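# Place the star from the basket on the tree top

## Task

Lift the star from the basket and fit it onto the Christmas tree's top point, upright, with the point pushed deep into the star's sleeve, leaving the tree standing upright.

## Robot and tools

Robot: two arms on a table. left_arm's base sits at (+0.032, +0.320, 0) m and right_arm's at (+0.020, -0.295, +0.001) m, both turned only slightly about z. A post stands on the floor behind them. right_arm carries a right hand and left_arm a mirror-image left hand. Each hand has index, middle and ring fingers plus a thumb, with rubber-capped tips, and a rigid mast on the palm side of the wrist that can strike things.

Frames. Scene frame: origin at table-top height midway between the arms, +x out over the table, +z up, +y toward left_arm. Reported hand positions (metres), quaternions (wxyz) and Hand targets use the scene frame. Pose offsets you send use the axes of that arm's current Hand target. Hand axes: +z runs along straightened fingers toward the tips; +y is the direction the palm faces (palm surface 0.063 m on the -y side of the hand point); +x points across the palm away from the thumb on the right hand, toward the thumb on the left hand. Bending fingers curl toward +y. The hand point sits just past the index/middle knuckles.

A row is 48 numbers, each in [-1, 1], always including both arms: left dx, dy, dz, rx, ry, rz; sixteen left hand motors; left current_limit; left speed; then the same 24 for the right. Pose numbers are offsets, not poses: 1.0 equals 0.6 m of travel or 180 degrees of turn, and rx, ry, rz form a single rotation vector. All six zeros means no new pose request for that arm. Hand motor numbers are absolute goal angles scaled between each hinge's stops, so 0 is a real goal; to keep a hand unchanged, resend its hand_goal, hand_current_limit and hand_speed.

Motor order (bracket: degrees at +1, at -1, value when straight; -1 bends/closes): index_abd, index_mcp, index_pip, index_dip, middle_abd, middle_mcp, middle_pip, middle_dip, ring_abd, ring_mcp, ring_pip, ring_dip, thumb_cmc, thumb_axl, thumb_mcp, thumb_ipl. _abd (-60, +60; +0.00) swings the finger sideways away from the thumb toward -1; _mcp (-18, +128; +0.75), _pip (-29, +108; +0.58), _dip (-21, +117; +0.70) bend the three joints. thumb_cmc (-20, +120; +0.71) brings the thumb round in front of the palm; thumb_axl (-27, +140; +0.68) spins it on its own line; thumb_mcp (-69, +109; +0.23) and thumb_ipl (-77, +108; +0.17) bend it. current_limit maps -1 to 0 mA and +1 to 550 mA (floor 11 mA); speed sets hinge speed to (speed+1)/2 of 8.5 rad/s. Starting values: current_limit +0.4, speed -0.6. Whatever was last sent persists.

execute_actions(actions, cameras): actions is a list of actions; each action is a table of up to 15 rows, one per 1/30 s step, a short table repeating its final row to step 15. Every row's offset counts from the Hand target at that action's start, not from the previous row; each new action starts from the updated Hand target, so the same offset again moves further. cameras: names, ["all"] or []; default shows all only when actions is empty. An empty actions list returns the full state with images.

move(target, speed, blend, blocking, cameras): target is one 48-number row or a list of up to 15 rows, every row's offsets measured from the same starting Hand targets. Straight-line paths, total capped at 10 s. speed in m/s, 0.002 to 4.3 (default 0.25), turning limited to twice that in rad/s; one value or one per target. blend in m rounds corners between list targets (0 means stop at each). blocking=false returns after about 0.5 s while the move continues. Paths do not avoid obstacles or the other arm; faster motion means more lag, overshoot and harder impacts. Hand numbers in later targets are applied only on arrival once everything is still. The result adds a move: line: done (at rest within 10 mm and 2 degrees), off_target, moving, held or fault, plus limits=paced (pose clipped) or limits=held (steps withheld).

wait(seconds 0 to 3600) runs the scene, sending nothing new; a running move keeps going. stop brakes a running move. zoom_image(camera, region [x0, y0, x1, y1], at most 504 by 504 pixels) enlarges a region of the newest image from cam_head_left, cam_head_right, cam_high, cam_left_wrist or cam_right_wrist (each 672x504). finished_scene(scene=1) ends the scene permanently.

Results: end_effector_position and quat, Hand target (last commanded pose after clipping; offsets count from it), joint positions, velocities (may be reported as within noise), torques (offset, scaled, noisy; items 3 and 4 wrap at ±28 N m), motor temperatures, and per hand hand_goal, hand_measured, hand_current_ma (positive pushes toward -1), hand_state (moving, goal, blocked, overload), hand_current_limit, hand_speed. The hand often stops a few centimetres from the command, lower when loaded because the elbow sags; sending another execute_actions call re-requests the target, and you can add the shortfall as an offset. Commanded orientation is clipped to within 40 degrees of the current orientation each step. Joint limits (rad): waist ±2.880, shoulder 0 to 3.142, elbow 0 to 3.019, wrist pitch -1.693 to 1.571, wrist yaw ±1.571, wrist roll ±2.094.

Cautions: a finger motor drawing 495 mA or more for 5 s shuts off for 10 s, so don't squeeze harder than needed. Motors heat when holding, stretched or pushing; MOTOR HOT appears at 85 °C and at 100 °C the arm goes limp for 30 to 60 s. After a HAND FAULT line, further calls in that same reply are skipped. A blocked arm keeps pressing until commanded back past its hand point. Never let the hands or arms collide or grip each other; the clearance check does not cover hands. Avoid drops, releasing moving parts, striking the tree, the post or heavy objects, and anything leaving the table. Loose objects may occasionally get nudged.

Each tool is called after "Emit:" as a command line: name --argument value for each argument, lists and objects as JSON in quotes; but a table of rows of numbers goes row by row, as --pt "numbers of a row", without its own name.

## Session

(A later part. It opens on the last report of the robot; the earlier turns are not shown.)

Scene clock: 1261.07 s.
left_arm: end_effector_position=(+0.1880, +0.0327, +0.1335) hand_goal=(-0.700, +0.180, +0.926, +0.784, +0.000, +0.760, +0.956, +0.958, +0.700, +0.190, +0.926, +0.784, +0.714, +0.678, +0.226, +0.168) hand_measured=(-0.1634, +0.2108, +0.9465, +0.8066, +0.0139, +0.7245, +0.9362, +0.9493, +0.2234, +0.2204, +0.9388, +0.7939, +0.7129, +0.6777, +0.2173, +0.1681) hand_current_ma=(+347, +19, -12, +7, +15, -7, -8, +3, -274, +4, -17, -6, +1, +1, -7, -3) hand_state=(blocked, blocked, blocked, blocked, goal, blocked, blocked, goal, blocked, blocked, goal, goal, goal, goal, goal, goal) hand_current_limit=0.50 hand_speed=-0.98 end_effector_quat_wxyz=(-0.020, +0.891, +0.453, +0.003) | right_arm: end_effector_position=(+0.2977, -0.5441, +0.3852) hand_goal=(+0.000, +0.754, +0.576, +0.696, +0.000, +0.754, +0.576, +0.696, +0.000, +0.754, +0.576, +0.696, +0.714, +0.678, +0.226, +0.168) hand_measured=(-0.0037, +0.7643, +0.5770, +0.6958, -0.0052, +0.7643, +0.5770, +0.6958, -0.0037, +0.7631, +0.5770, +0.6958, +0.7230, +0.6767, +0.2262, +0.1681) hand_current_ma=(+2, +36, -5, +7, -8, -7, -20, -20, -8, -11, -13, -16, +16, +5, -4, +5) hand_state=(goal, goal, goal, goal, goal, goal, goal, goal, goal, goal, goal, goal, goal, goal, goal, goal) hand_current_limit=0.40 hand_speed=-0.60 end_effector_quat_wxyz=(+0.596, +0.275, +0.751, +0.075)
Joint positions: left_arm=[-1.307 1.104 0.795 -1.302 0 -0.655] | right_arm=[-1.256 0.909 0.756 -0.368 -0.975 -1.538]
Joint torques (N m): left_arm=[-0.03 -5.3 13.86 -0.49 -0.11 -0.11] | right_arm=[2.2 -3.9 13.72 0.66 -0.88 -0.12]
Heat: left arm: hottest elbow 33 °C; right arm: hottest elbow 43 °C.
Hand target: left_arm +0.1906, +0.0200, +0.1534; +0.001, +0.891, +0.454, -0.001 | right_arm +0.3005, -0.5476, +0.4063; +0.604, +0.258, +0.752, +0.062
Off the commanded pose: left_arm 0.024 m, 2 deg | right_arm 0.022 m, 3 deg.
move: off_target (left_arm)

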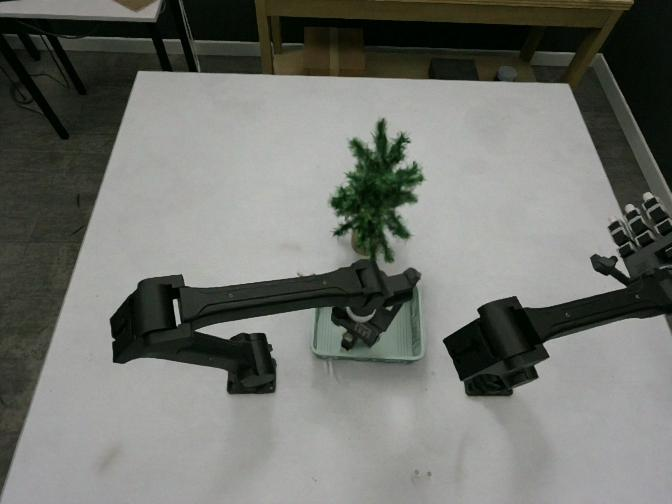

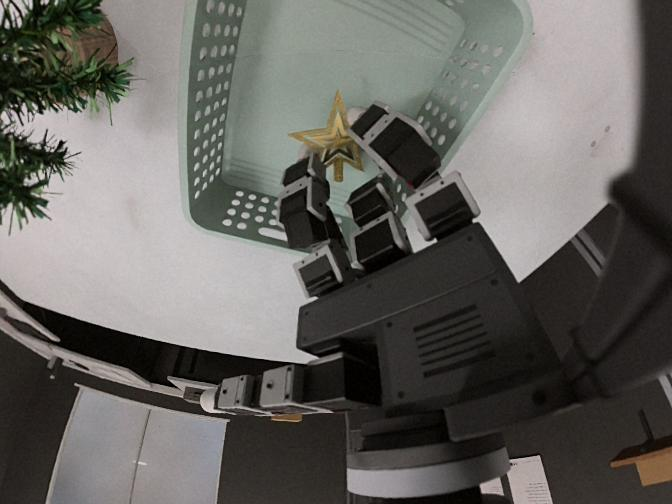

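Emit:
move --target '[-0.005,0.01,-0.12,0,0,0,-0.7,0.18,0.926,0.783,0,0.74,0.956,0.957,0.7,0.19,0.926,0.783,0.714,0.678,0.226,0.168,0.5,-0.98,0,0,0,0,0,0,0,0.754,0.576,0.696,0,0.754,0.576,0.696,0,0.754,0.576,0.696,0.714,0.678,0.226,0.168,0.4,-0.6]' --speed 0.025 --cameras '["cam_head_left", "cam_left_wrist", "cam_high"]'

Emit:
zoom_image --camera "cam_left_wrist" --region '[250, 90, 450, 260]'

Scene clock: 1268.10 s.
left_arm: end_effector_position=(+0.1907, +0.0233, +0.2046) hand_goal=(-0.700, +0.180, +0.926, +0.784, +0.000, +0.740, +0.956, +0.958, +0.700, +0.190, +0.926, +0.784, +0.714, +0.678, +0.226, +0.168) hand_measured=(-0.1634, +0.2096, +0.9452, +0.8054, +0.0065, +0.7257, +0.9401, +0.9493, +0.2248, +0.2192, +0.9375, +0.7952, +0.7129, +0.6777, +0.2173, +0.1672) hand_current_ma=(+350, +19, -6, +1, +10, -3, +3, +2, -277, +4, -3, +1, +5, -1, -5, +8) hand_state=(blocked, blocked, blocked, blocked, goal, goal, goal, goal, blocked, blocked, goal, goal, goal, goal, goal, goal) hand_current_limit=0.50 hand_speed=-0.98 end_effector_quat_wxyz=(-0.020, +0.891, +0.453, +0.004) | right_arm: end_effector_position=(+0.2977, -0.5441, +0.3852) hand_goal=(+0.000, +0.754, +0.576, +0.696, +0.000, +0.754, +0.576, +0.696, +0.000, +0.754, +0.576, +0.696, +0.714, +0.678, +0.226, +0.168) hand_measured=(-0.0037, +0.7643, +0.5770, +0.6958, -0.0037, +0.7655, +0.5770, +0.6958, -0.0037, +0.7631, +0.5770, +0.6958, +0.7230, +0.6777, +0.2262, +0.1681) hand_current_ma=(+18, +20, +2, +3, -28, +18, +6, -13, -1, -6, +4, -1, +7, +6, +5, -5) hand_state=(goal, goal, goal, goal, goal, goal, goal, goal, goal, goal, goal, goal, goal, goal, goal, goal) hand_current_limit=0.40 hand_speed=-0.60 end_effector_quat_wxyz=(+0.596, +0.275, +0.751, +0.075)
Joint positions: left_arm=[-1.307 1.089 0.975 -1.498 0 -0.655] | right_arm=[-1.256 0.909 0.756 -0.368 -0.975 -1.538]
Joint torques (N m): left_arm=[0.5 -5.83 14.27 -0.54 -0.12 -0.04] | right_arm=[2.2 -3.9 13.72 0.66 -0.88 -0.12]
Heat: left arm: hottest elbow 33 °C; right arm: hottest elbow 43 °C.
Hand target: left_arm +0.1938, +0.0143, +0.2255; +0.001, +0.891, +0.454, -0.001 | right_arm +0.3005, -0.5476, +0.4063; +0.604, +0.258, +0.752, +0.062
Off the commanded pose: left_arm 0.023 m, 2 deg | right_arm 0.022 m, 3 deg.
move: off_target (left_arm)
Images, in order (width x height): cam_head_left 672x504, cam_high 672x504, cam_left_wrist 672x504.

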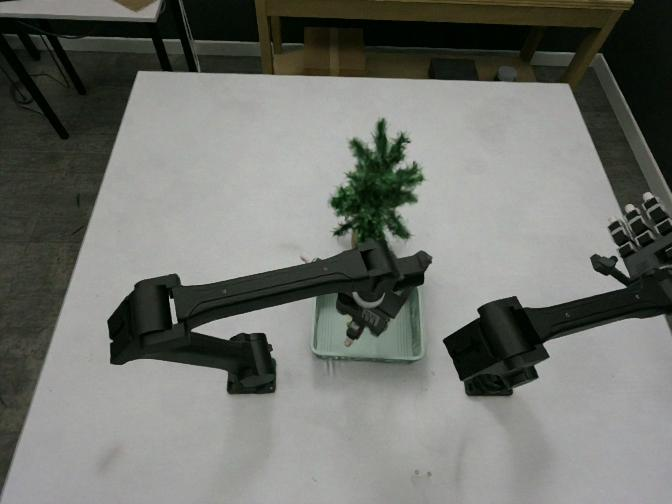

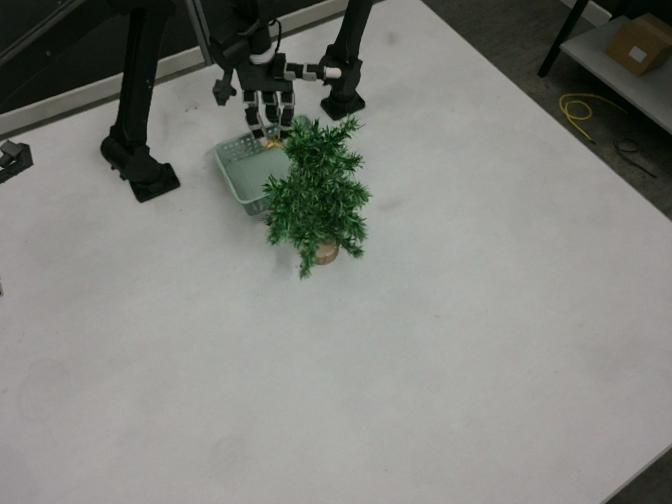

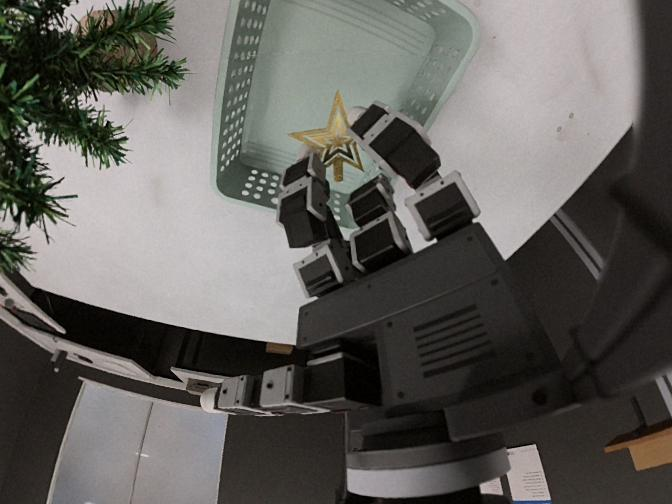

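Scaled by 2.520 from the camera's image (finer frame: 960x720).

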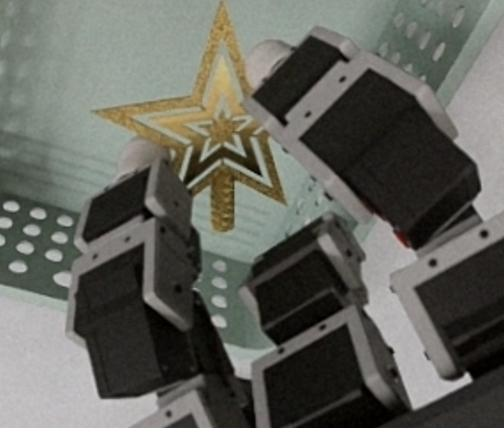

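Emit:
zoom_image --camera "cam_left_wrist" --region '[270, 75, 390, 195]'

Emit:
zoom_image --camera "cam_high" --region '[200, 60, 380, 300]'

Scaled by 4.200 from the camera's image (finer frame: 960x720).

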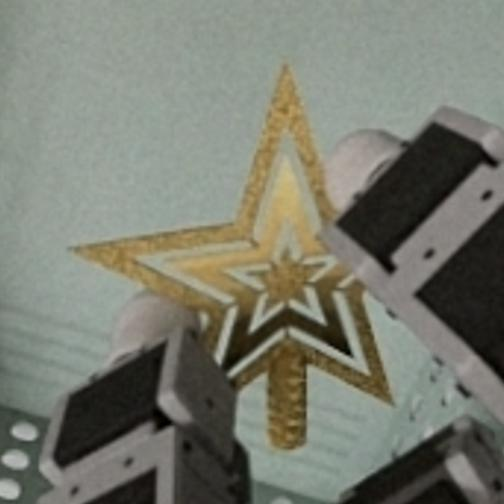

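Scaled by 2.100 from the camera's image (finer frame: 960x720).

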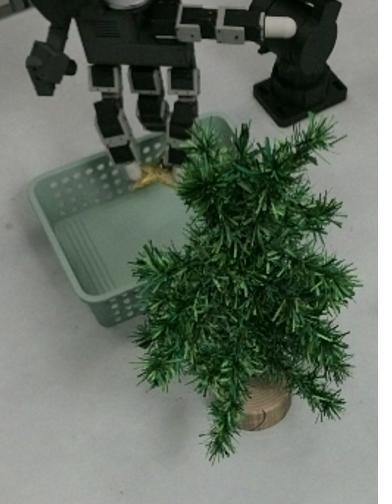

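Emit:
move --target '[-0.02,-0.01,-0.2,0,0,0,-0.7,0.18,0.926,0.783,0,0.74,0.956,0.957,0.7,0.19,0.926,0.783,0.714,0.678,0.226,0.168,0.5,-0.98,0,0,0,0,0,0,0,0.754,0.576,0.696,0,0.754,0.576,0.696,0,0.754,0.576,0.696,0.714,0.678,0.226,0.168,0.4,-0.6]' --speed 0.05 --cameras '["cam_head_left", "cam_left_wrist", "cam_high"]'

Emit:
zoom_image --camera "cam_high" --region '[200, 60, 380, 300]'

Scene clock: 1295.23 s.
left_arm: end_effector_position=(+0.1845, +0.0128, +0.3237) hand_goal=(-0.700, +0.180, +0.926, +0.784, +0.000, +0.740, +0.956, +0.958, +0.700, +0.190, +0.926, +0.784, +0.714, +0.678, +0.226, +0.168) hand_measured=(-0.1620, +0.2084, +0.9465, +0.8066, +0.0007, +0.7245, +0.9414, +0.9481, +0.2248, +0.2204, +0.9388, +0.7952, +0.7230, +0.6767, +0.2163, +0.1681) hand_current_ma=(+345, +16, +1, +10, +5, +6, -10, +5, -275, -4, -6, -7, +4, -2, -9, +0) hand_state=(blocked, blocked, blocked, blocked, goal, goal, goal, goal, blocked, blocked, goal, goal, goal, goal, goal, goal) hand_current_limit=0.50 hand_speed=-0.98 end_effector_quat_wxyz=(+0.044, +0.888, +0.457, -0.001) | right_arm: end_effector_position=(+0.2977, -0.5441, +0.3852) hand_goal=(+0.000, +0.754, +0.576, +0.696, +0.000, +0.754, +0.576, +0.696, +0.000, +0.754, +0.576, +0.696, +0.714, +0.678, +0.226, +0.168) hand_measured=(-0.0037, +0.7643, +0.5770, +0.6958, -0.0052, +0.7643, +0.5770, +0.6958, -0.0037, +0.7631, +0.5770, +0.6958, +0.7230, +0.6767, +0.2252, +0.1672) hand_current_ma=(-8, +20, -18, +0, +9, +18, -29, -2, +2, -11, -11, +6, +10, +3, -4, -9) hand_state=(goal, goal, goal, goal, goal, goal, goal, goal, goal, goal, goal, goal, goal, goal, goal, goal) hand_current_limit=0.40 hand_speed=-0.60 end_effector_quat_wxyz=(+0.596, +0.275, +0.751, +0.075)
Joint positions: left_arm=[-1.352 1.041 1.233 -1.678 -0.019 -0.709] | right_arm=[-1.256 0.909 0.756 -0.368 -0.975 -1.538]
Joint torques (N m): left_arm=[-0.67 -5.07 14.46 -0.21 -0.32 -0.12] | right_arm=[2.2 -3.84 13.72 0.66 -0.88 -0.12]
Heat: left arm: hottest elbow 34 °C; right arm: hottest elbow 43 °C.
Hand target: left_arm +0.1821, +0.0084, +0.3454; +0.000, +0.891, +0.454, -0.001 | right_arm +0.3005, -0.5476, +0.4063; +0.604, +0.258, +0.752, +0.062
Off the commanded pose: left_arm 0.022 m, 5 deg | right_arm 0.022 m, 3 deg.
joint sent to its limit (left arm) — joint 4 (wrist pitch), lower limit. The joint targets are off in orientation, not in position.
move: off_target (left_arm)
Images, in order (width x height): cam_head_left 672x504, cam_high 672x504, cam_left_wrist 672x504.

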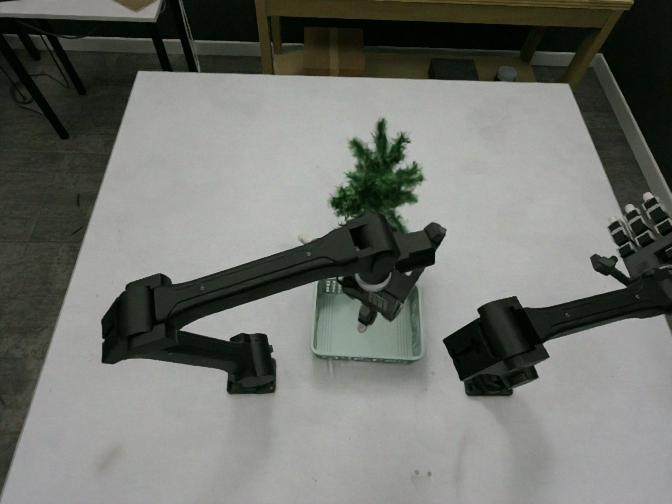

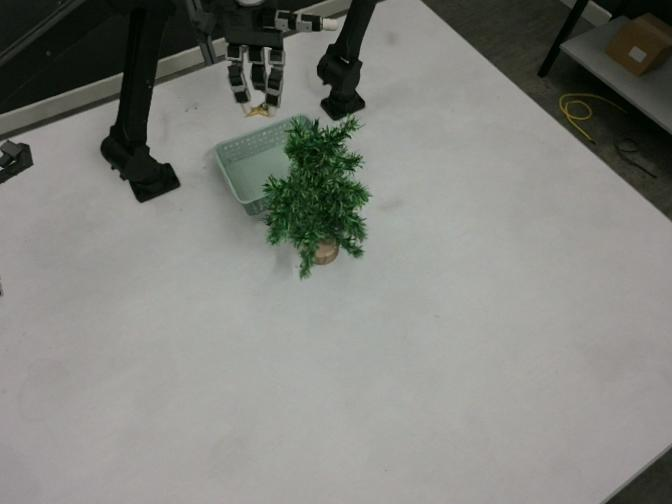

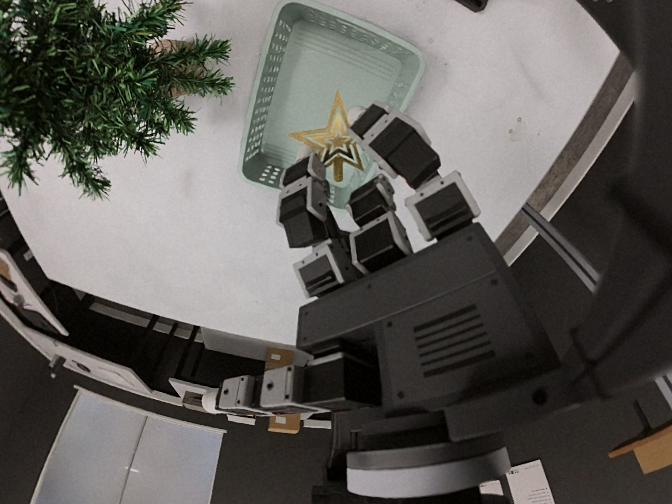

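Scaled by 2.100 from the camera's image (finer frame: 960x720).

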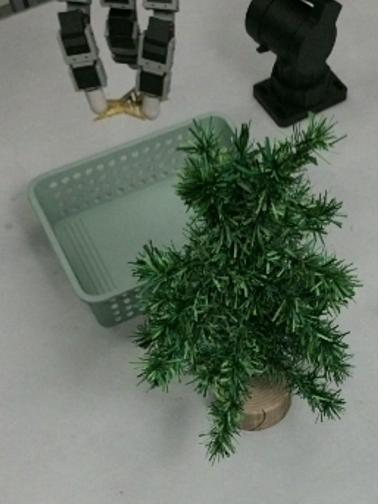

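Emit:
move --target '[0.034,-0.071,-0.175,-0.25,0,0,-0.7,0.18,0.926,0.783,0,0.74,0.956,0.957,0.7,0.19,0.926,0.783,0.714,0.678,0.226,0.168,0.5,-0.98,0,0,0,0,0,0,0,0.754,0.576,0.696,0,0.754,0.576,0.696,0,0.754,0.576,0.696,0.714,0.678,0.226,0.168,0.4,-0.6]' --speed 0.08 --cameras '["cam_head_left", "cam_left_wrist", "cam_high"]'

Emit:
zoom_image --camera "cam_left_wrist" --region '[270, 75, 390, 195]'

Scene clock: 1303.13 s.
left_arm: end_effector_position=(+0.1625, +0.0504, +0.4494) hand_goal=(-0.700, +0.180, +0.926, +0.784, +0.000, +0.740, +0.956, +0.958, +0.700, +0.190, +0.926, +0.784, +0.714, +0.678, +0.226, +0.168) hand_measured=(-0.1634, +0.2108, +0.9465, +0.8054, +0.0007, +0.7462, +0.9555, +0.9506, +0.2234, +0.2204, +0.9388, +0.7952, +0.7255, +0.6767, +0.2163, +0.1691) hand_current_ma=(+337, +17, -12, +5, +7, +1, -2, -5, -274, +2, +3, -2, +3, -10, -7, +4) hand_state=(blocked, blocked, blocked, blocked, goal, goal, goal, goal, blocked, blocked, goal, goal, goal, goal, goal, goal) hand_current_limit=0.50 hand_speed=-0.98 end_effector_quat_wxyz=(+0.333, +0.826, +0.419, +0.180) | right_arm: end_effector_position=(+0.2977, -0.5441, +0.3852) hand_goal=(+0.000, +0.754, +0.576, +0.696, +0.000, +0.754, +0.576, +0.696, +0.000, +0.754, +0.576, +0.696, +0.714, +0.678, +0.226, +0.168) hand_measured=(-0.0037, +0.7655, +0.5770, +0.6958, -0.0052, +0.7643, +0.5770, +0.6958, -0.0037, +0.7631, +0.5770, +0.6958, +0.7230, +0.6777, +0.2262, +0.1681) hand_current_ma=(-15, +6, +6, +20, -6, +6, +10, -6, +9, +2, -6, -12, +1, +18, +10, -16) hand_state=(goal, goal, goal, goal, goal, goal, goal, goal, goal, goal, goal, goal, goal, goal, goal, goal) hand_current_limit=0.40 hand_speed=-0.60 end_effector_quat_wxyz=(+0.596, +0.275, +0.751, +0.075)
Joint positions: left_arm=[-1.759 0.778 1.144 -1.542 -0.686 -0.962] | right_arm=[-1.256 0.909 0.756 -0.368 -0.975 -1.538]
Joint torques (N m): left_arm=[-0.73 -1.49 10.25 1.09 -1.09 -0.09] | right_arm=[2.2 -3.78 13.7 0.66 -0.88 -0.13]
Heat: left arm: hottest elbow 34 °C; right arm: hottest elbow 43 °C.
Hand target: left_arm +0.1599, +0.0501, +0.4505; +0.341, +0.823, +0.420, +0.173 | right_arm +0.3005, -0.5476, +0.4063; +0.604, +0.258, +0.752, +0.062
Off the commanded pose: left_arm 0.003 m, 1 deg | right_arm 0.022 m, 3 deg.
move: done
Images, in order (width x height): cam_head_left 672x504, cam_high 672x504, cam_left_wrist 672x504.

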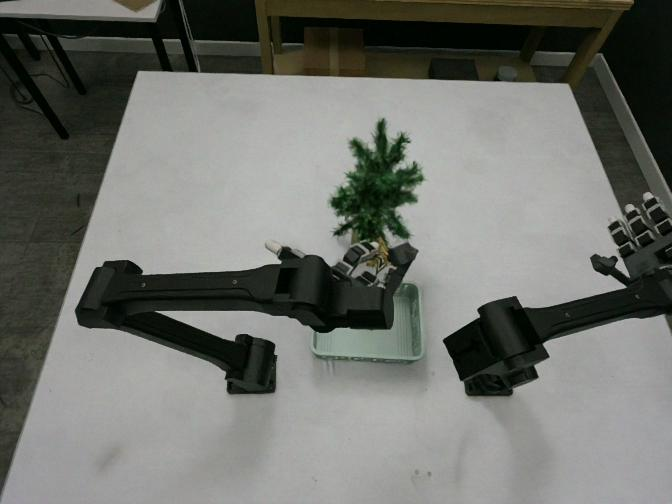

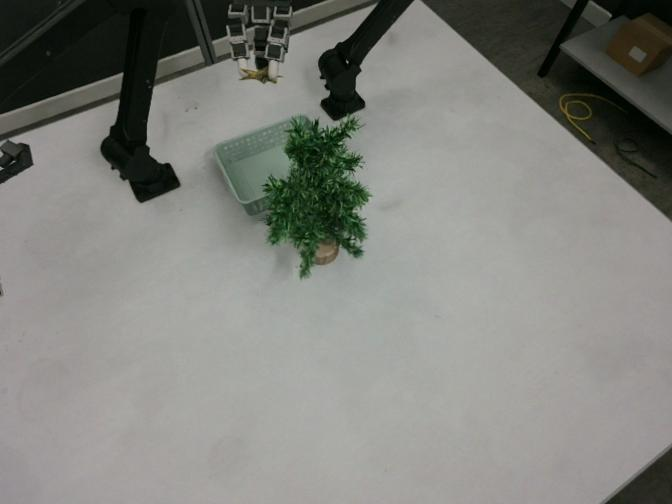

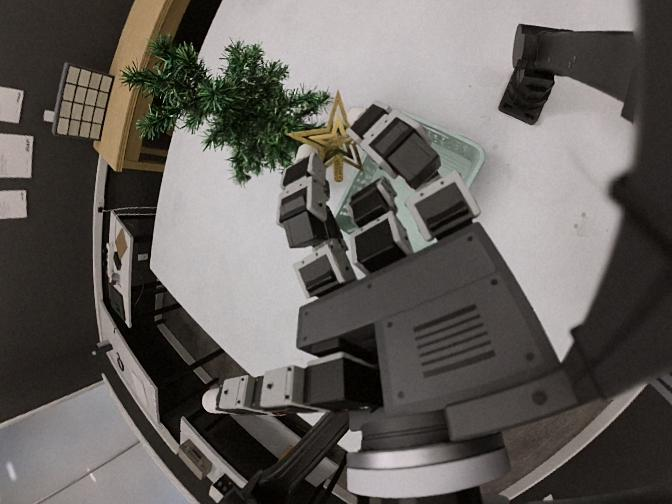

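Scaled by 4.200 from the camera's image (finer frame: 960x720).

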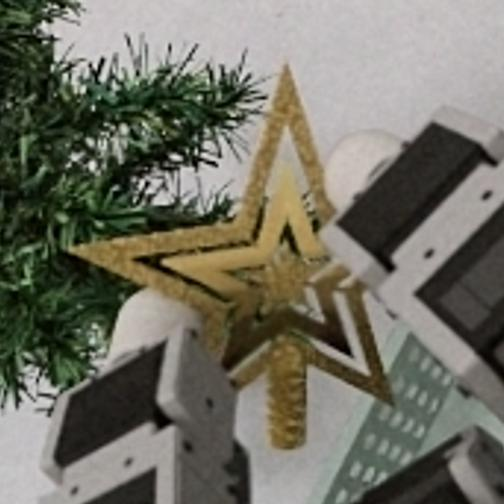

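Emit:
move --pt "0.01 0.139 -0.12 -0.11 0 0 -0.7 0.18 0.926 0.783 0 0.74 0.956 0.957 0.7 0.19 0.926 0.783 0.714 0.678 0.226 0.168 0.5 -0.98 0 0 0 0 0 0 0 0.754 0.576 0.696 0 0.754 0.576 0.696 0 0.754 0.576 0.696 0.714 0.678 0.226 0.168 0.4 -0.6" --pt "0.106 0.239 -0.115 -0.25 0 0 -0.7 0.18 0.926 0.783 0 0.74 0.956 0.957 0.7 0.19 0.926 0.783 0.714 0.678 0.226 0.168 0.5 -0.98 0 0 0 0 0 0 0 0.754 0.576 0.696 0 0.754 0.576 0.696 0 0.754 0.576 0.696 0.714 0.678 0.226 0.168 0.4 -0.6" --speed 0.07 --blend 0.03 --cameras '["cam_head_left", "cam_left_wrist", "cam_high"]'

Emit:
zoom_image --camera "cam_left_wrist" --region '[270, 75, 390, 195]'

Scene clock: 1312.53 s.
left_arm: end_effector_position=(+0.2393, +0.0656, +0.5962) hand_goal=(-0.700, +0.180, +0.926, +0.784, +0.000, +0.740, +0.956, +0.958, +0.700, +0.190, +0.926, +0.784, +0.714, +0.678, +0.226, +0.168) hand_measured=(-0.1634, +0.2084, +0.9465, +0.8054, +0.0139, +0.7607, +0.9542, +0.9608, +0.2248, +0.2192, +0.9388, +0.7939, +0.7343, +0.6777, +0.2193, +0.1672) hand_current_ma=(+349, +17, -2, +0, +10, +4, -11, +6, -272, +3, -4, -4, +10, -6, -6, +6) hand_state=(blocked, blocked, blocked, blocked, goal, goal, goal, goal, blocked, blocked, goal, goal, blocked, goal, goal, goal) hand_current_limit=0.50 hand_speed=-0.98 end_effector_quat_wxyz=(+0.625, +0.638, +0.321, +0.316) | right_arm: end_effector_position=(+0.2977, -0.5441, +0.3852) hand_goal=(+0.000, +0.754, +0.576, +0.696, +0.000, +0.754, +0.576, +0.696, +0.000, +0.754, +0.576, +0.696, +0.714, +0.678, +0.226, +0.168) hand_measured=(-0.0052, +0.7643, +0.5770, +0.6958, -0.0052, +0.7643, +0.5770, +0.6958, -0.0023, +0.7631, +0.5770, +0.6958, +0.7230, +0.6777, +0.2262, +0.1681) hand_current_ma=(+7, +14, +20, +1, -20, +43, -12, +0, +8, -19, +25, +3, +1, +19, -1, -6) hand_state=(goal, goal, goal, goal, goal, goal, goal, goal, goal, goal, goal, goal, goal, goal, goal, goal) hand_current_limit=0.40 hand_speed=-0.60 end_effector_quat_wxyz=(+0.596, +0.275, +0.751, +0.075)
Joint positions: left_arm=[-1.283 0.574 0.902 -0.352 -0.624 -0.012] | right_arm=[-1.256 0.909 0.756 -0.368 -0.975 -1.538]
Joint torques (N m): left_arm=[0.79 -0.5 11.62 2.21 0.05 0.11] | right_arm=[2.32 -3.84 13.72 0.65 -0.88 -0.13]
Heat: left arm: hottest elbow 35 °C; right arm: hottest elbow 43 °C.
Hand target: left_arm +0.2400, +0.0709, +0.6005; +0.631, +0.630, +0.322, +0.320 | right_arm +0.3005, -0.5476, +0.4063; +0.604, +0.258, +0.752, +0.062
Off the commanded pose: left_arm 0.007 m, 1 deg | right_arm 0.022 m, 3 deg.
move: done
Images, in order (width x height): cam_head_left 672x504, cam_high 672x504, cam_left_wrist 672x504.

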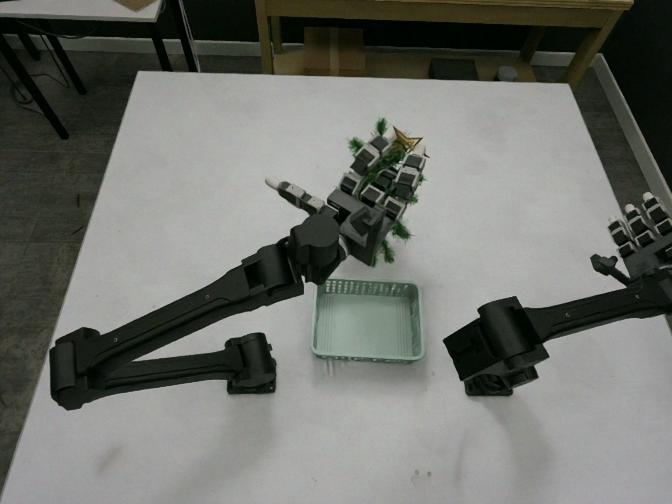

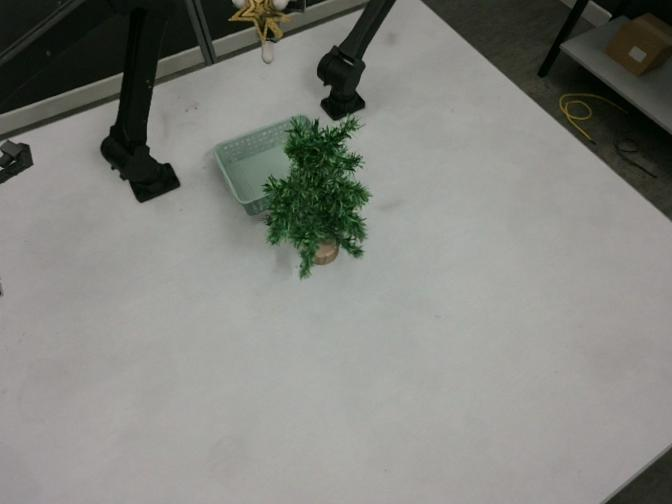

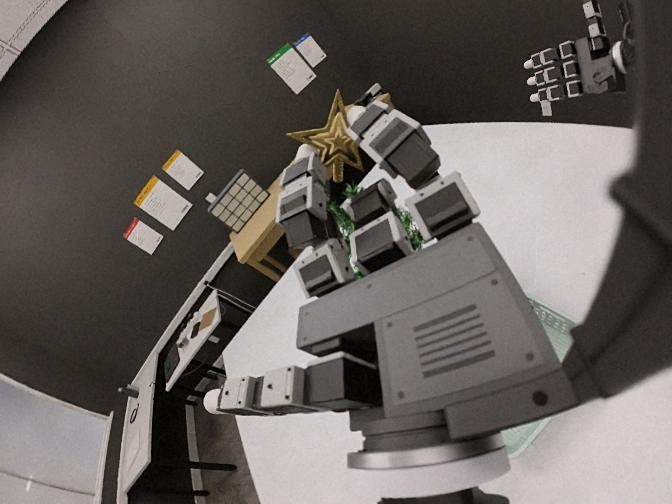

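Scaled by 4.200 from the camera's image (finer frame: 960x720).

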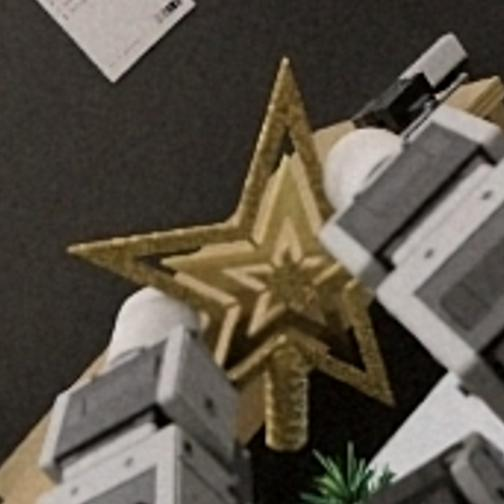

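Emit:
zoom_image --camera "cam_high" --region '[200, 0, 340, 140]'

Emit:
zoom_image --camera "cam_head_left" --region '[330, 90, 450, 210]'

Scaled by 3.600 from the camera's image (finer frame: 960x720).

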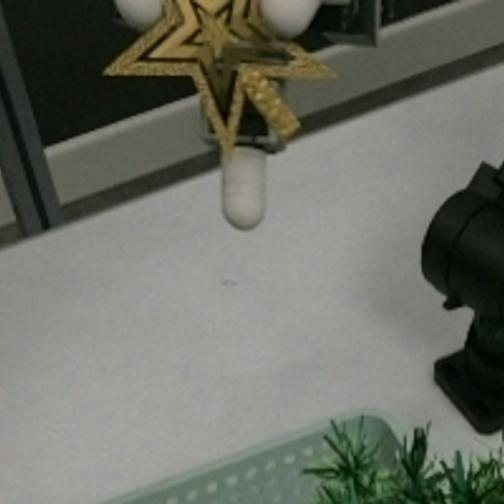

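Scaled by 4.200 from the camera's image (finer frame: 960x720).

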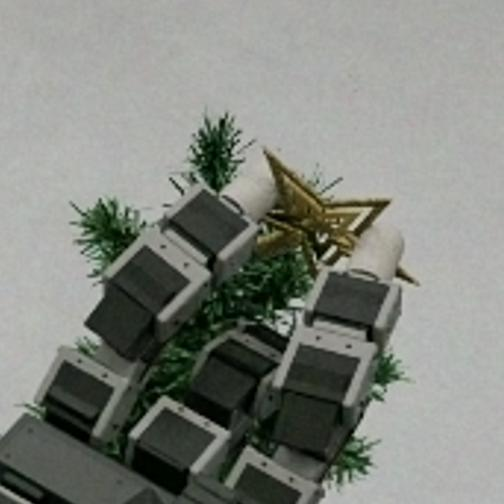

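Emit:
zoom_image --camera "cam_high" --region '[260, 100, 380, 220]'

Emit:
zoom_image --camera "cam_head_left" --region '[350, 105, 410, 165]'

Scaled by 4.200 from the camera's image (finer frame: 960x720).

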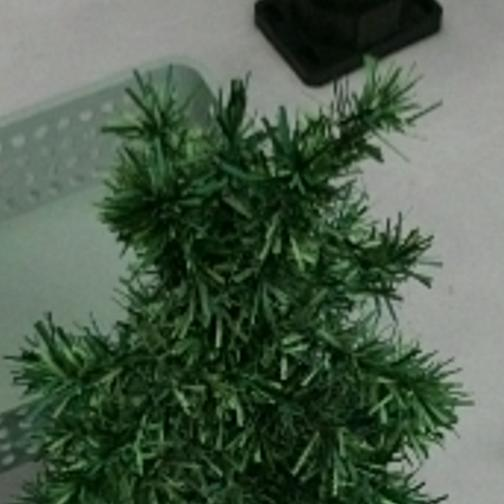

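Scaled by 8.400 from the camera's image (finer frame: 960x720).

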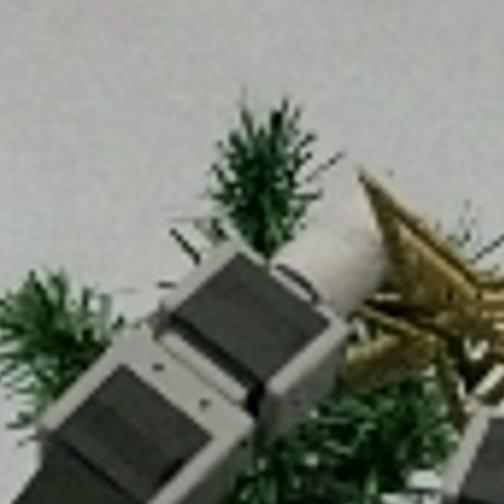

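Emit:
execute_actions --actions '[]' --cameras '["cam_right_wrist", "cam_head_right"]'

Scene clock: 1315.60 s.
left_arm: end_effector_position=(+0.2393, +0.0655, +0.5962) hand_goal=(-0.700, +0.180, +0.926, +0.784, +0.000, +0.740, +0.956, +0.958, +0.700, +0.190, +0.926, +0.784, +0.714, +0.678, +0.226, +0.168) hand_measured=(-0.1634, +0.2096, +0.9478, +0.8066, +0.0139, +0.7607, +0.9555, +0.9608, +0.2234, +0.2192, +0.9388, +0.7952, +0.7343, +0.6767, +0.2193, +0.1681) hand_current_ma=(+352, +20, -5, +6, +2, +0, -8, -2, -270, -3, -1, -9, +12, -9, -7, +5) hand_state=(blocked, blocked, blocked, blocked, goal, goal, goal, goal, blocked, blocked, goal, goal, blocked, goal, goal, goal) hand_current_limit=0.50 hand_speed=-0.98 end_effector_quat_wxyz=(+0.625, +0.638, +0.321, +0.316) | right_arm: end_effector_position=(+0.2977, -0.5441, +0.3852) hand_goal=(+0.000, +0.754, +0.576, +0.696, +0.000, +0.754, +0.576, +0.696, +0.000, +0.754, +0.576, +0.696, +0.714, +0.678, +0.226, +0.168) hand_measured=(-0.0037, +0.7643, +0.5770, +0.6958, -0.0052, +0.7643, +0.5770, +0.6958, -0.0037, +0.7631, +0.5757, +0.6958, +0.7230, +0.6777, +0.2262, +0.1672) hand_current_ma=(+10, +10, +8, -15, +13, +3, +23, -5, +15, -16, +15, +12, +8, -9, +13, -5) hand_state=(goal, goal, goal, goal, goal, goal, goal, goal, goal, goal, goal, goal, goal, goal, goal, goal) hand_current_limit=0.40 hand_speed=-0.60 end_effector_quat_wxyz=(+0.596, +0.275, +0.751, +0.075)
Joint positions: left_arm=[-1.283 0.574 0.902 -0.352 -0.624 -0.012] | right_arm=[-1.256 0.909 0.756 -0.368 -0.975 -1.538]
Joint velocities: within noise
Joint torques (N m): left_arm=[0.79 -0.62 11.58 2.25 0.04 0.14] | right_arm=[2.14 -3.84 13.71 0.68 -0.88 -0.12]
Motor temperatures (°C): left_arm=[21 22 35 21 23 20] | right_arm=[19 19 43 20 21 19]
Heat: left arm: hottest elbow 35 °C; right arm: hottest elbow 43 °C.
Hand target: left_arm +0.2400, +0.0709, +0.6005; +0.630, +0.630, +0.322, +0.320 | right_arm +0.3005, -0.5476, +0.4063; +0.604, +0.258, +0.752, +0.062
Off the commanded pose: left_arm 0.007 m, 1 deg | right_arm 0.022 m, 3 deg.
Images, in order (width x height): cam_head_right 672x504, cam_right_wrist 672x504.

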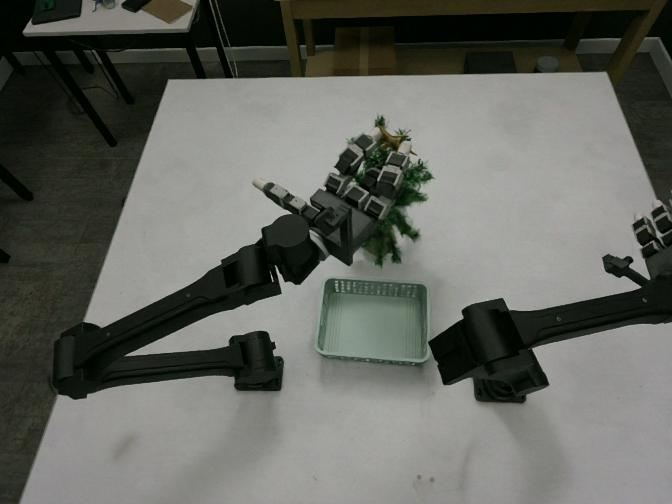

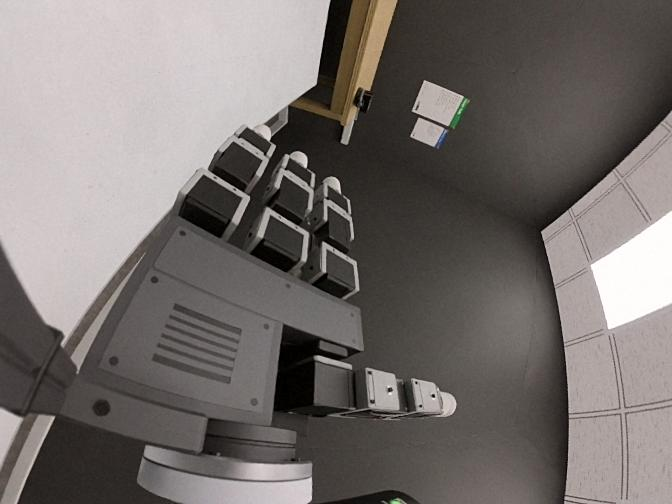

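Emit:
move --pt "0 0 0 0 0 0 -0.7 0.18 0.926 0.783 0 1 0.956 0.957 0.7 0.19 0.926 0.783 0.714 0.678 0.226 0.168 0.5 -0.85 0 0 0 0 0 0 0 0.754 0.576 0.696 0 0.754 0.576 0.696 0 0.754 0.576 0.696 0.714 0.678 0.226 0.168 0.4 -0.6" --pt "0 0 0 0 0 0 -0.7 0.18 0.926 0.783 0 1 0.956 -0.9 0.7 0.19 0.926 0.783 0.714 0.678 0.226 0.168 0.5 -0.85 0 0 0 0 0 0 0 0.754 0.576 0.696 0 0.754 0.576 0.696 0 0.754 0.576 0.696 0.714 0.678 0.226 0.168 0.4 -0.6" --cameras '["cam_left_wrist", "cam_high"]'

Emit:
zoom_image --camera "cam_high" --region '[200, 0, 340, 140]'

Scene clock: 1329.70 s.
left_arm: end_effector_position=(+0.2393, +0.0655, +0.5962) hand_goal=(-0.700, +0.180, +0.926, +0.784, +0.000, +1.000, +0.956, -0.900, +0.700, +0.190, +0.926, +0.784, +0.714, +0.678, +0.226, +0.168) hand_measured=(-0.1620, +0.2096, +0.9465, +0.8054, +0.0139, +1.0000, +0.9568, -0.8917, +0.2234, +0.2204, +0.9388, +0.7939, +0.7343, +0.6777, +0.2193, +0.1681) hand_current_ma=(+354, +14, -15, +5, +6, +3, -14, -2, -276, +6, -4, -8, +15, -6, -11, -1) hand_state=(blocked, blocked, blocked, blocked, goal, goal, goal, goal, blocked, blocked, goal, goal, blocked, goal, goal, goal) hand_current_limit=0.50 hand_speed=-0.85 end_effector_quat_wxyz=(+0.625, +0.638, +0.321, +0.316) | right_arm: end_effector_position=(+0.2977, -0.5441, +0.3852) hand_goal=(+0.000, +0.754, +0.576, +0.696, +0.000, +0.754, +0.576, +0.696, +0.000, +0.754, +0.576, +0.696, +0.714, +0.678, +0.226, +0.168) hand_measured=(-0.0037, +0.7643, +0.5770, +0.6958, -0.0037, +0.7643, +0.5770, +0.6958, -0.0037, +0.7631, +0.5757, +0.6958, +0.7230, +0.6777, +0.2262, +0.1672) hand_current_ma=(+1, +13, +6, +7, -5, +15, +5, -23, -2, -7, -6, +6, +9, -11, -7, +8) hand_state=(goal, goal, goal, goal, goal, goal, goal, goal, goal, goal, goal, goal, goal, goal, goal, goal) hand_current_limit=0.40 hand_speed=-0.60 end_effector_quat_wxyz=(+0.596, +0.275, +0.751, +0.075)
Joint positions: left_arm=[-1.283 0.574 0.902 -0.352 -0.624 -0.012] | right_arm=[-1.256 0.909 0.756 -0.368 -0.975 -1.538]
Joint torques (N m): left_arm=[0.79 -0.5 11.59 2.24 0.06 0.12] | right_arm=[2.26 -3.84 13.72 0.69 -0.88 -0.12]
Heat: left arm: hottest elbow 34 °C; right arm: hottest elbow 43 °C.
Hand target: left_arm +0.2400, +0.0709, +0.6005; +0.630, +0.630, +0.322, +0.320 | right_arm +0.3005, -0.5476, +0.4063; +0.604, +0.258, +0.752, +0.062
Off the commanded pose: left_arm 0.007 m, 1 deg | right_arm 0.022 m, 3 deg.
move: done
Images, in order (width x height): cam_high 672x504, cam_left_wrist 672x504.

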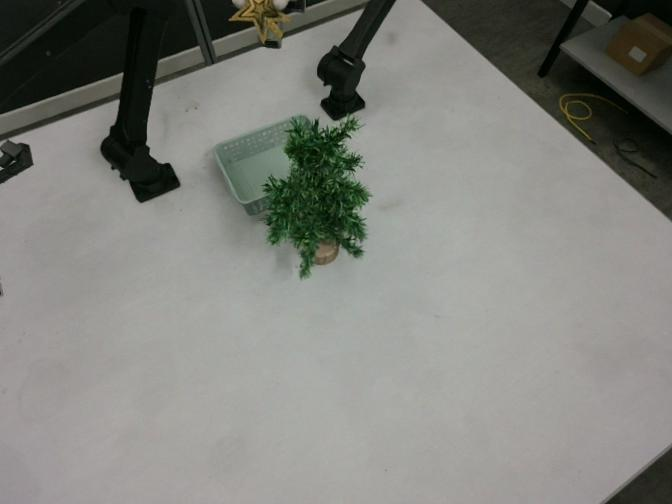

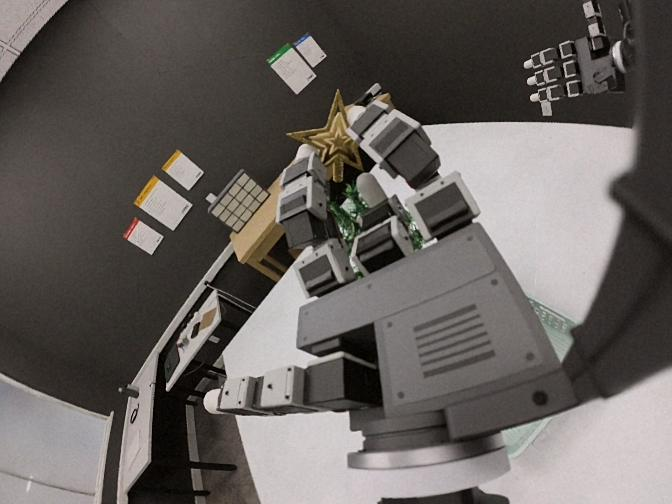

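Scaled by 3.600 from the camera's image (finer frame: 960x720).

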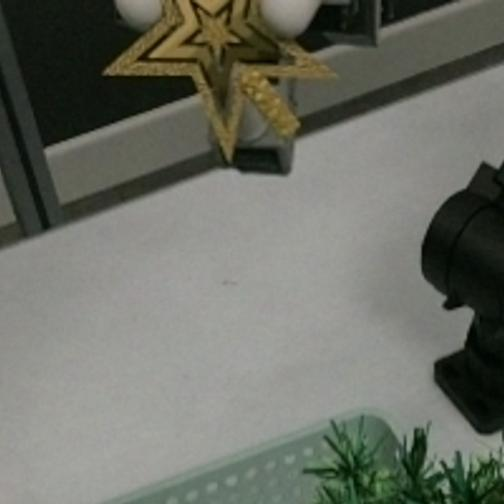

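Emit:
move --pt "0 0 0 0 0 0 -0.7 0.18 0.926 0.783 0 1 -0.6 -0.9 0.7 0.19 0.926 0.783 0.714 0.678 0.226 0.168 0.5 -0.85 -0.021 0.478 -0.169 -0.301 0.334 0.245 0 0.754 0.576 0.696 0 0.754 0.576 0.696 0 0.754 0.576 0.696 0.714 0.678 0.226 0.168 0.4 -0.6" --speed 0.11 --cameras '["cam_left_wrist", "cam_high", "cam_right_wrist", "cam_head_left"]'

Scene clock: 1339.00 s.
left_arm: end_effector_position=(+0.2393, +0.0655, +0.5962) hand_goal=(-0.700, +0.180, +0.926, +0.784, +0.000, +1.000, -0.600, -0.900, +0.700, +0.190, +0.926, +0.784, +0.714, +0.678, +0.226, +0.168) hand_measured=(-0.1620, +0.2096, +0.9465, +0.8054, +0.0139, +1.0000, -0.5894, -0.9032, +0.2234, +0.2192, +0.9388, +0.7939, +0.7343, +0.6777, +0.2193, +0.1681) hand_current_ma=(+347, +19, -5, +3, +10, -3, -7, -1, -273, +3, -3, -8, +7, +1, -7, +2) hand_state=(blocked, blocked, blocked, blocked, goal, goal, goal, goal, blocked, blocked, goal, goal, blocked, goal, goal, goal) hand_current_limit=0.50 hand_speed=-0.85 end_effector_quat_wxyz=(+0.625, +0.638, +0.321, +0.316) | right_arm: end_effector_position=(+0.3017, -0.2888, +0.5478) hand_goal=(+0.000, +0.754, +0.576, +0.696, +0.000, +0.754, +0.576, +0.696, +0.000, +0.754, +0.576, +0.696, +0.714, +0.678, +0.226, +0.168) hand_measured=(-0.0023, +0.7764, +0.5770, +0.6958, -0.0052, +0.7776, +0.5770, +0.6958, -0.0037, +0.7752, +0.5770, +0.6958, +0.7330, +0.6777, +0.2262, +0.1672) hand_current_ma=(+6, +10, -9, +23, -25, +14, +14, +11, -4, -5, +5, +3, +19, -4, +2, -20) hand_state=(goal, blocked, goal, goal, goal, blocked, goal, goal, goal, blocked, goal, goal, blocked, goal, goal, goal) hand_current_limit=0.40 hand_speed=-0.60 end_effector_quat_wxyz=(+0.221, +0.228, +0.675, +0.666)
Joint positions: left_arm=[-1.283 0.574 0.902 -0.352 -0.624 -0.012] | right_arm=[-0.634 0.832 1.048 -1.674 -1.556 -1.453]
Joint torques (N m): left_arm=[1.08 -0.44 11.6 2.24 0.04 0.12] | right_arm=[2.55 -2.55 10.67 -0.59 -1.64 0.03]
Heat: left arm: hottest elbow 34 °C; right arm: hottest elbow 44 °C.
Hand target: left_arm +0.2400, +0.0709, +0.6005; +0.630, +0.630, +0.322, +0.320 | right_arm +0.2968, -0.2850, +0.5603; +0.154, +0.154, +0.690, +0.691
Off the commanded pose: left_arm 0.007 m, 1 deg | right_arm 0.014 m, 12 deg.
joint sent to its limit (right arm) — joint 4 (wrist pitch), lower limit; joint 5 (wrist yaw), lower limit. The joint targets are off in orientation, not in position.
move: off_target (right_arm)
Images, in order (width x height): cam_head_left 672x504, cam_high 672x504, cam_left_wrist 672x504, cam_right_wrist 672x504.

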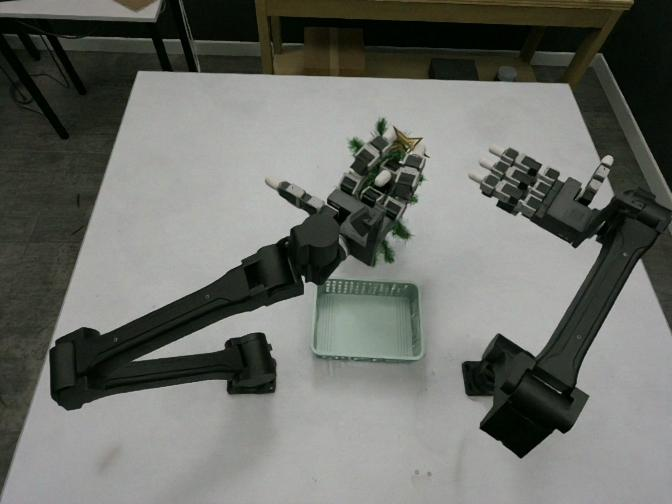

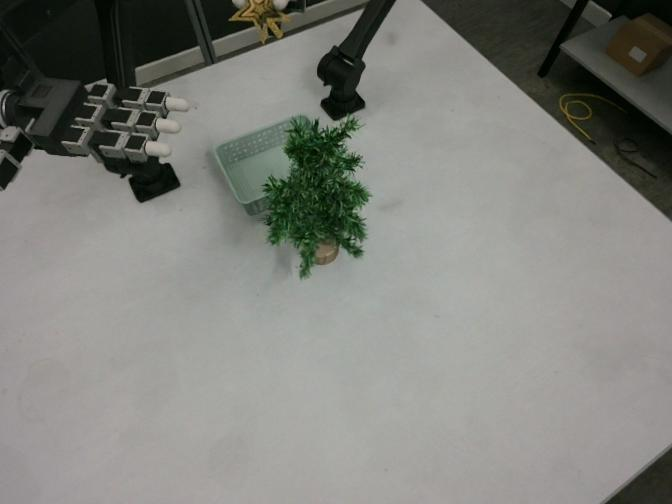

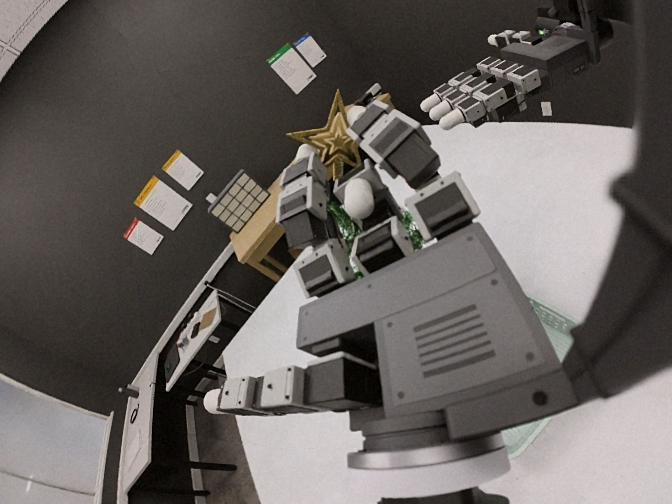

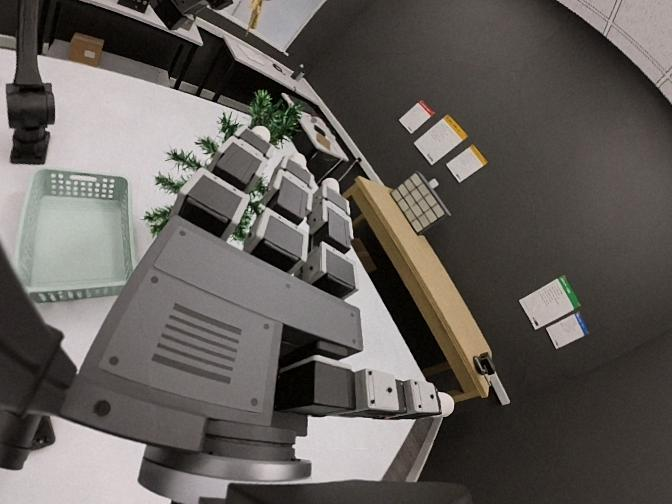

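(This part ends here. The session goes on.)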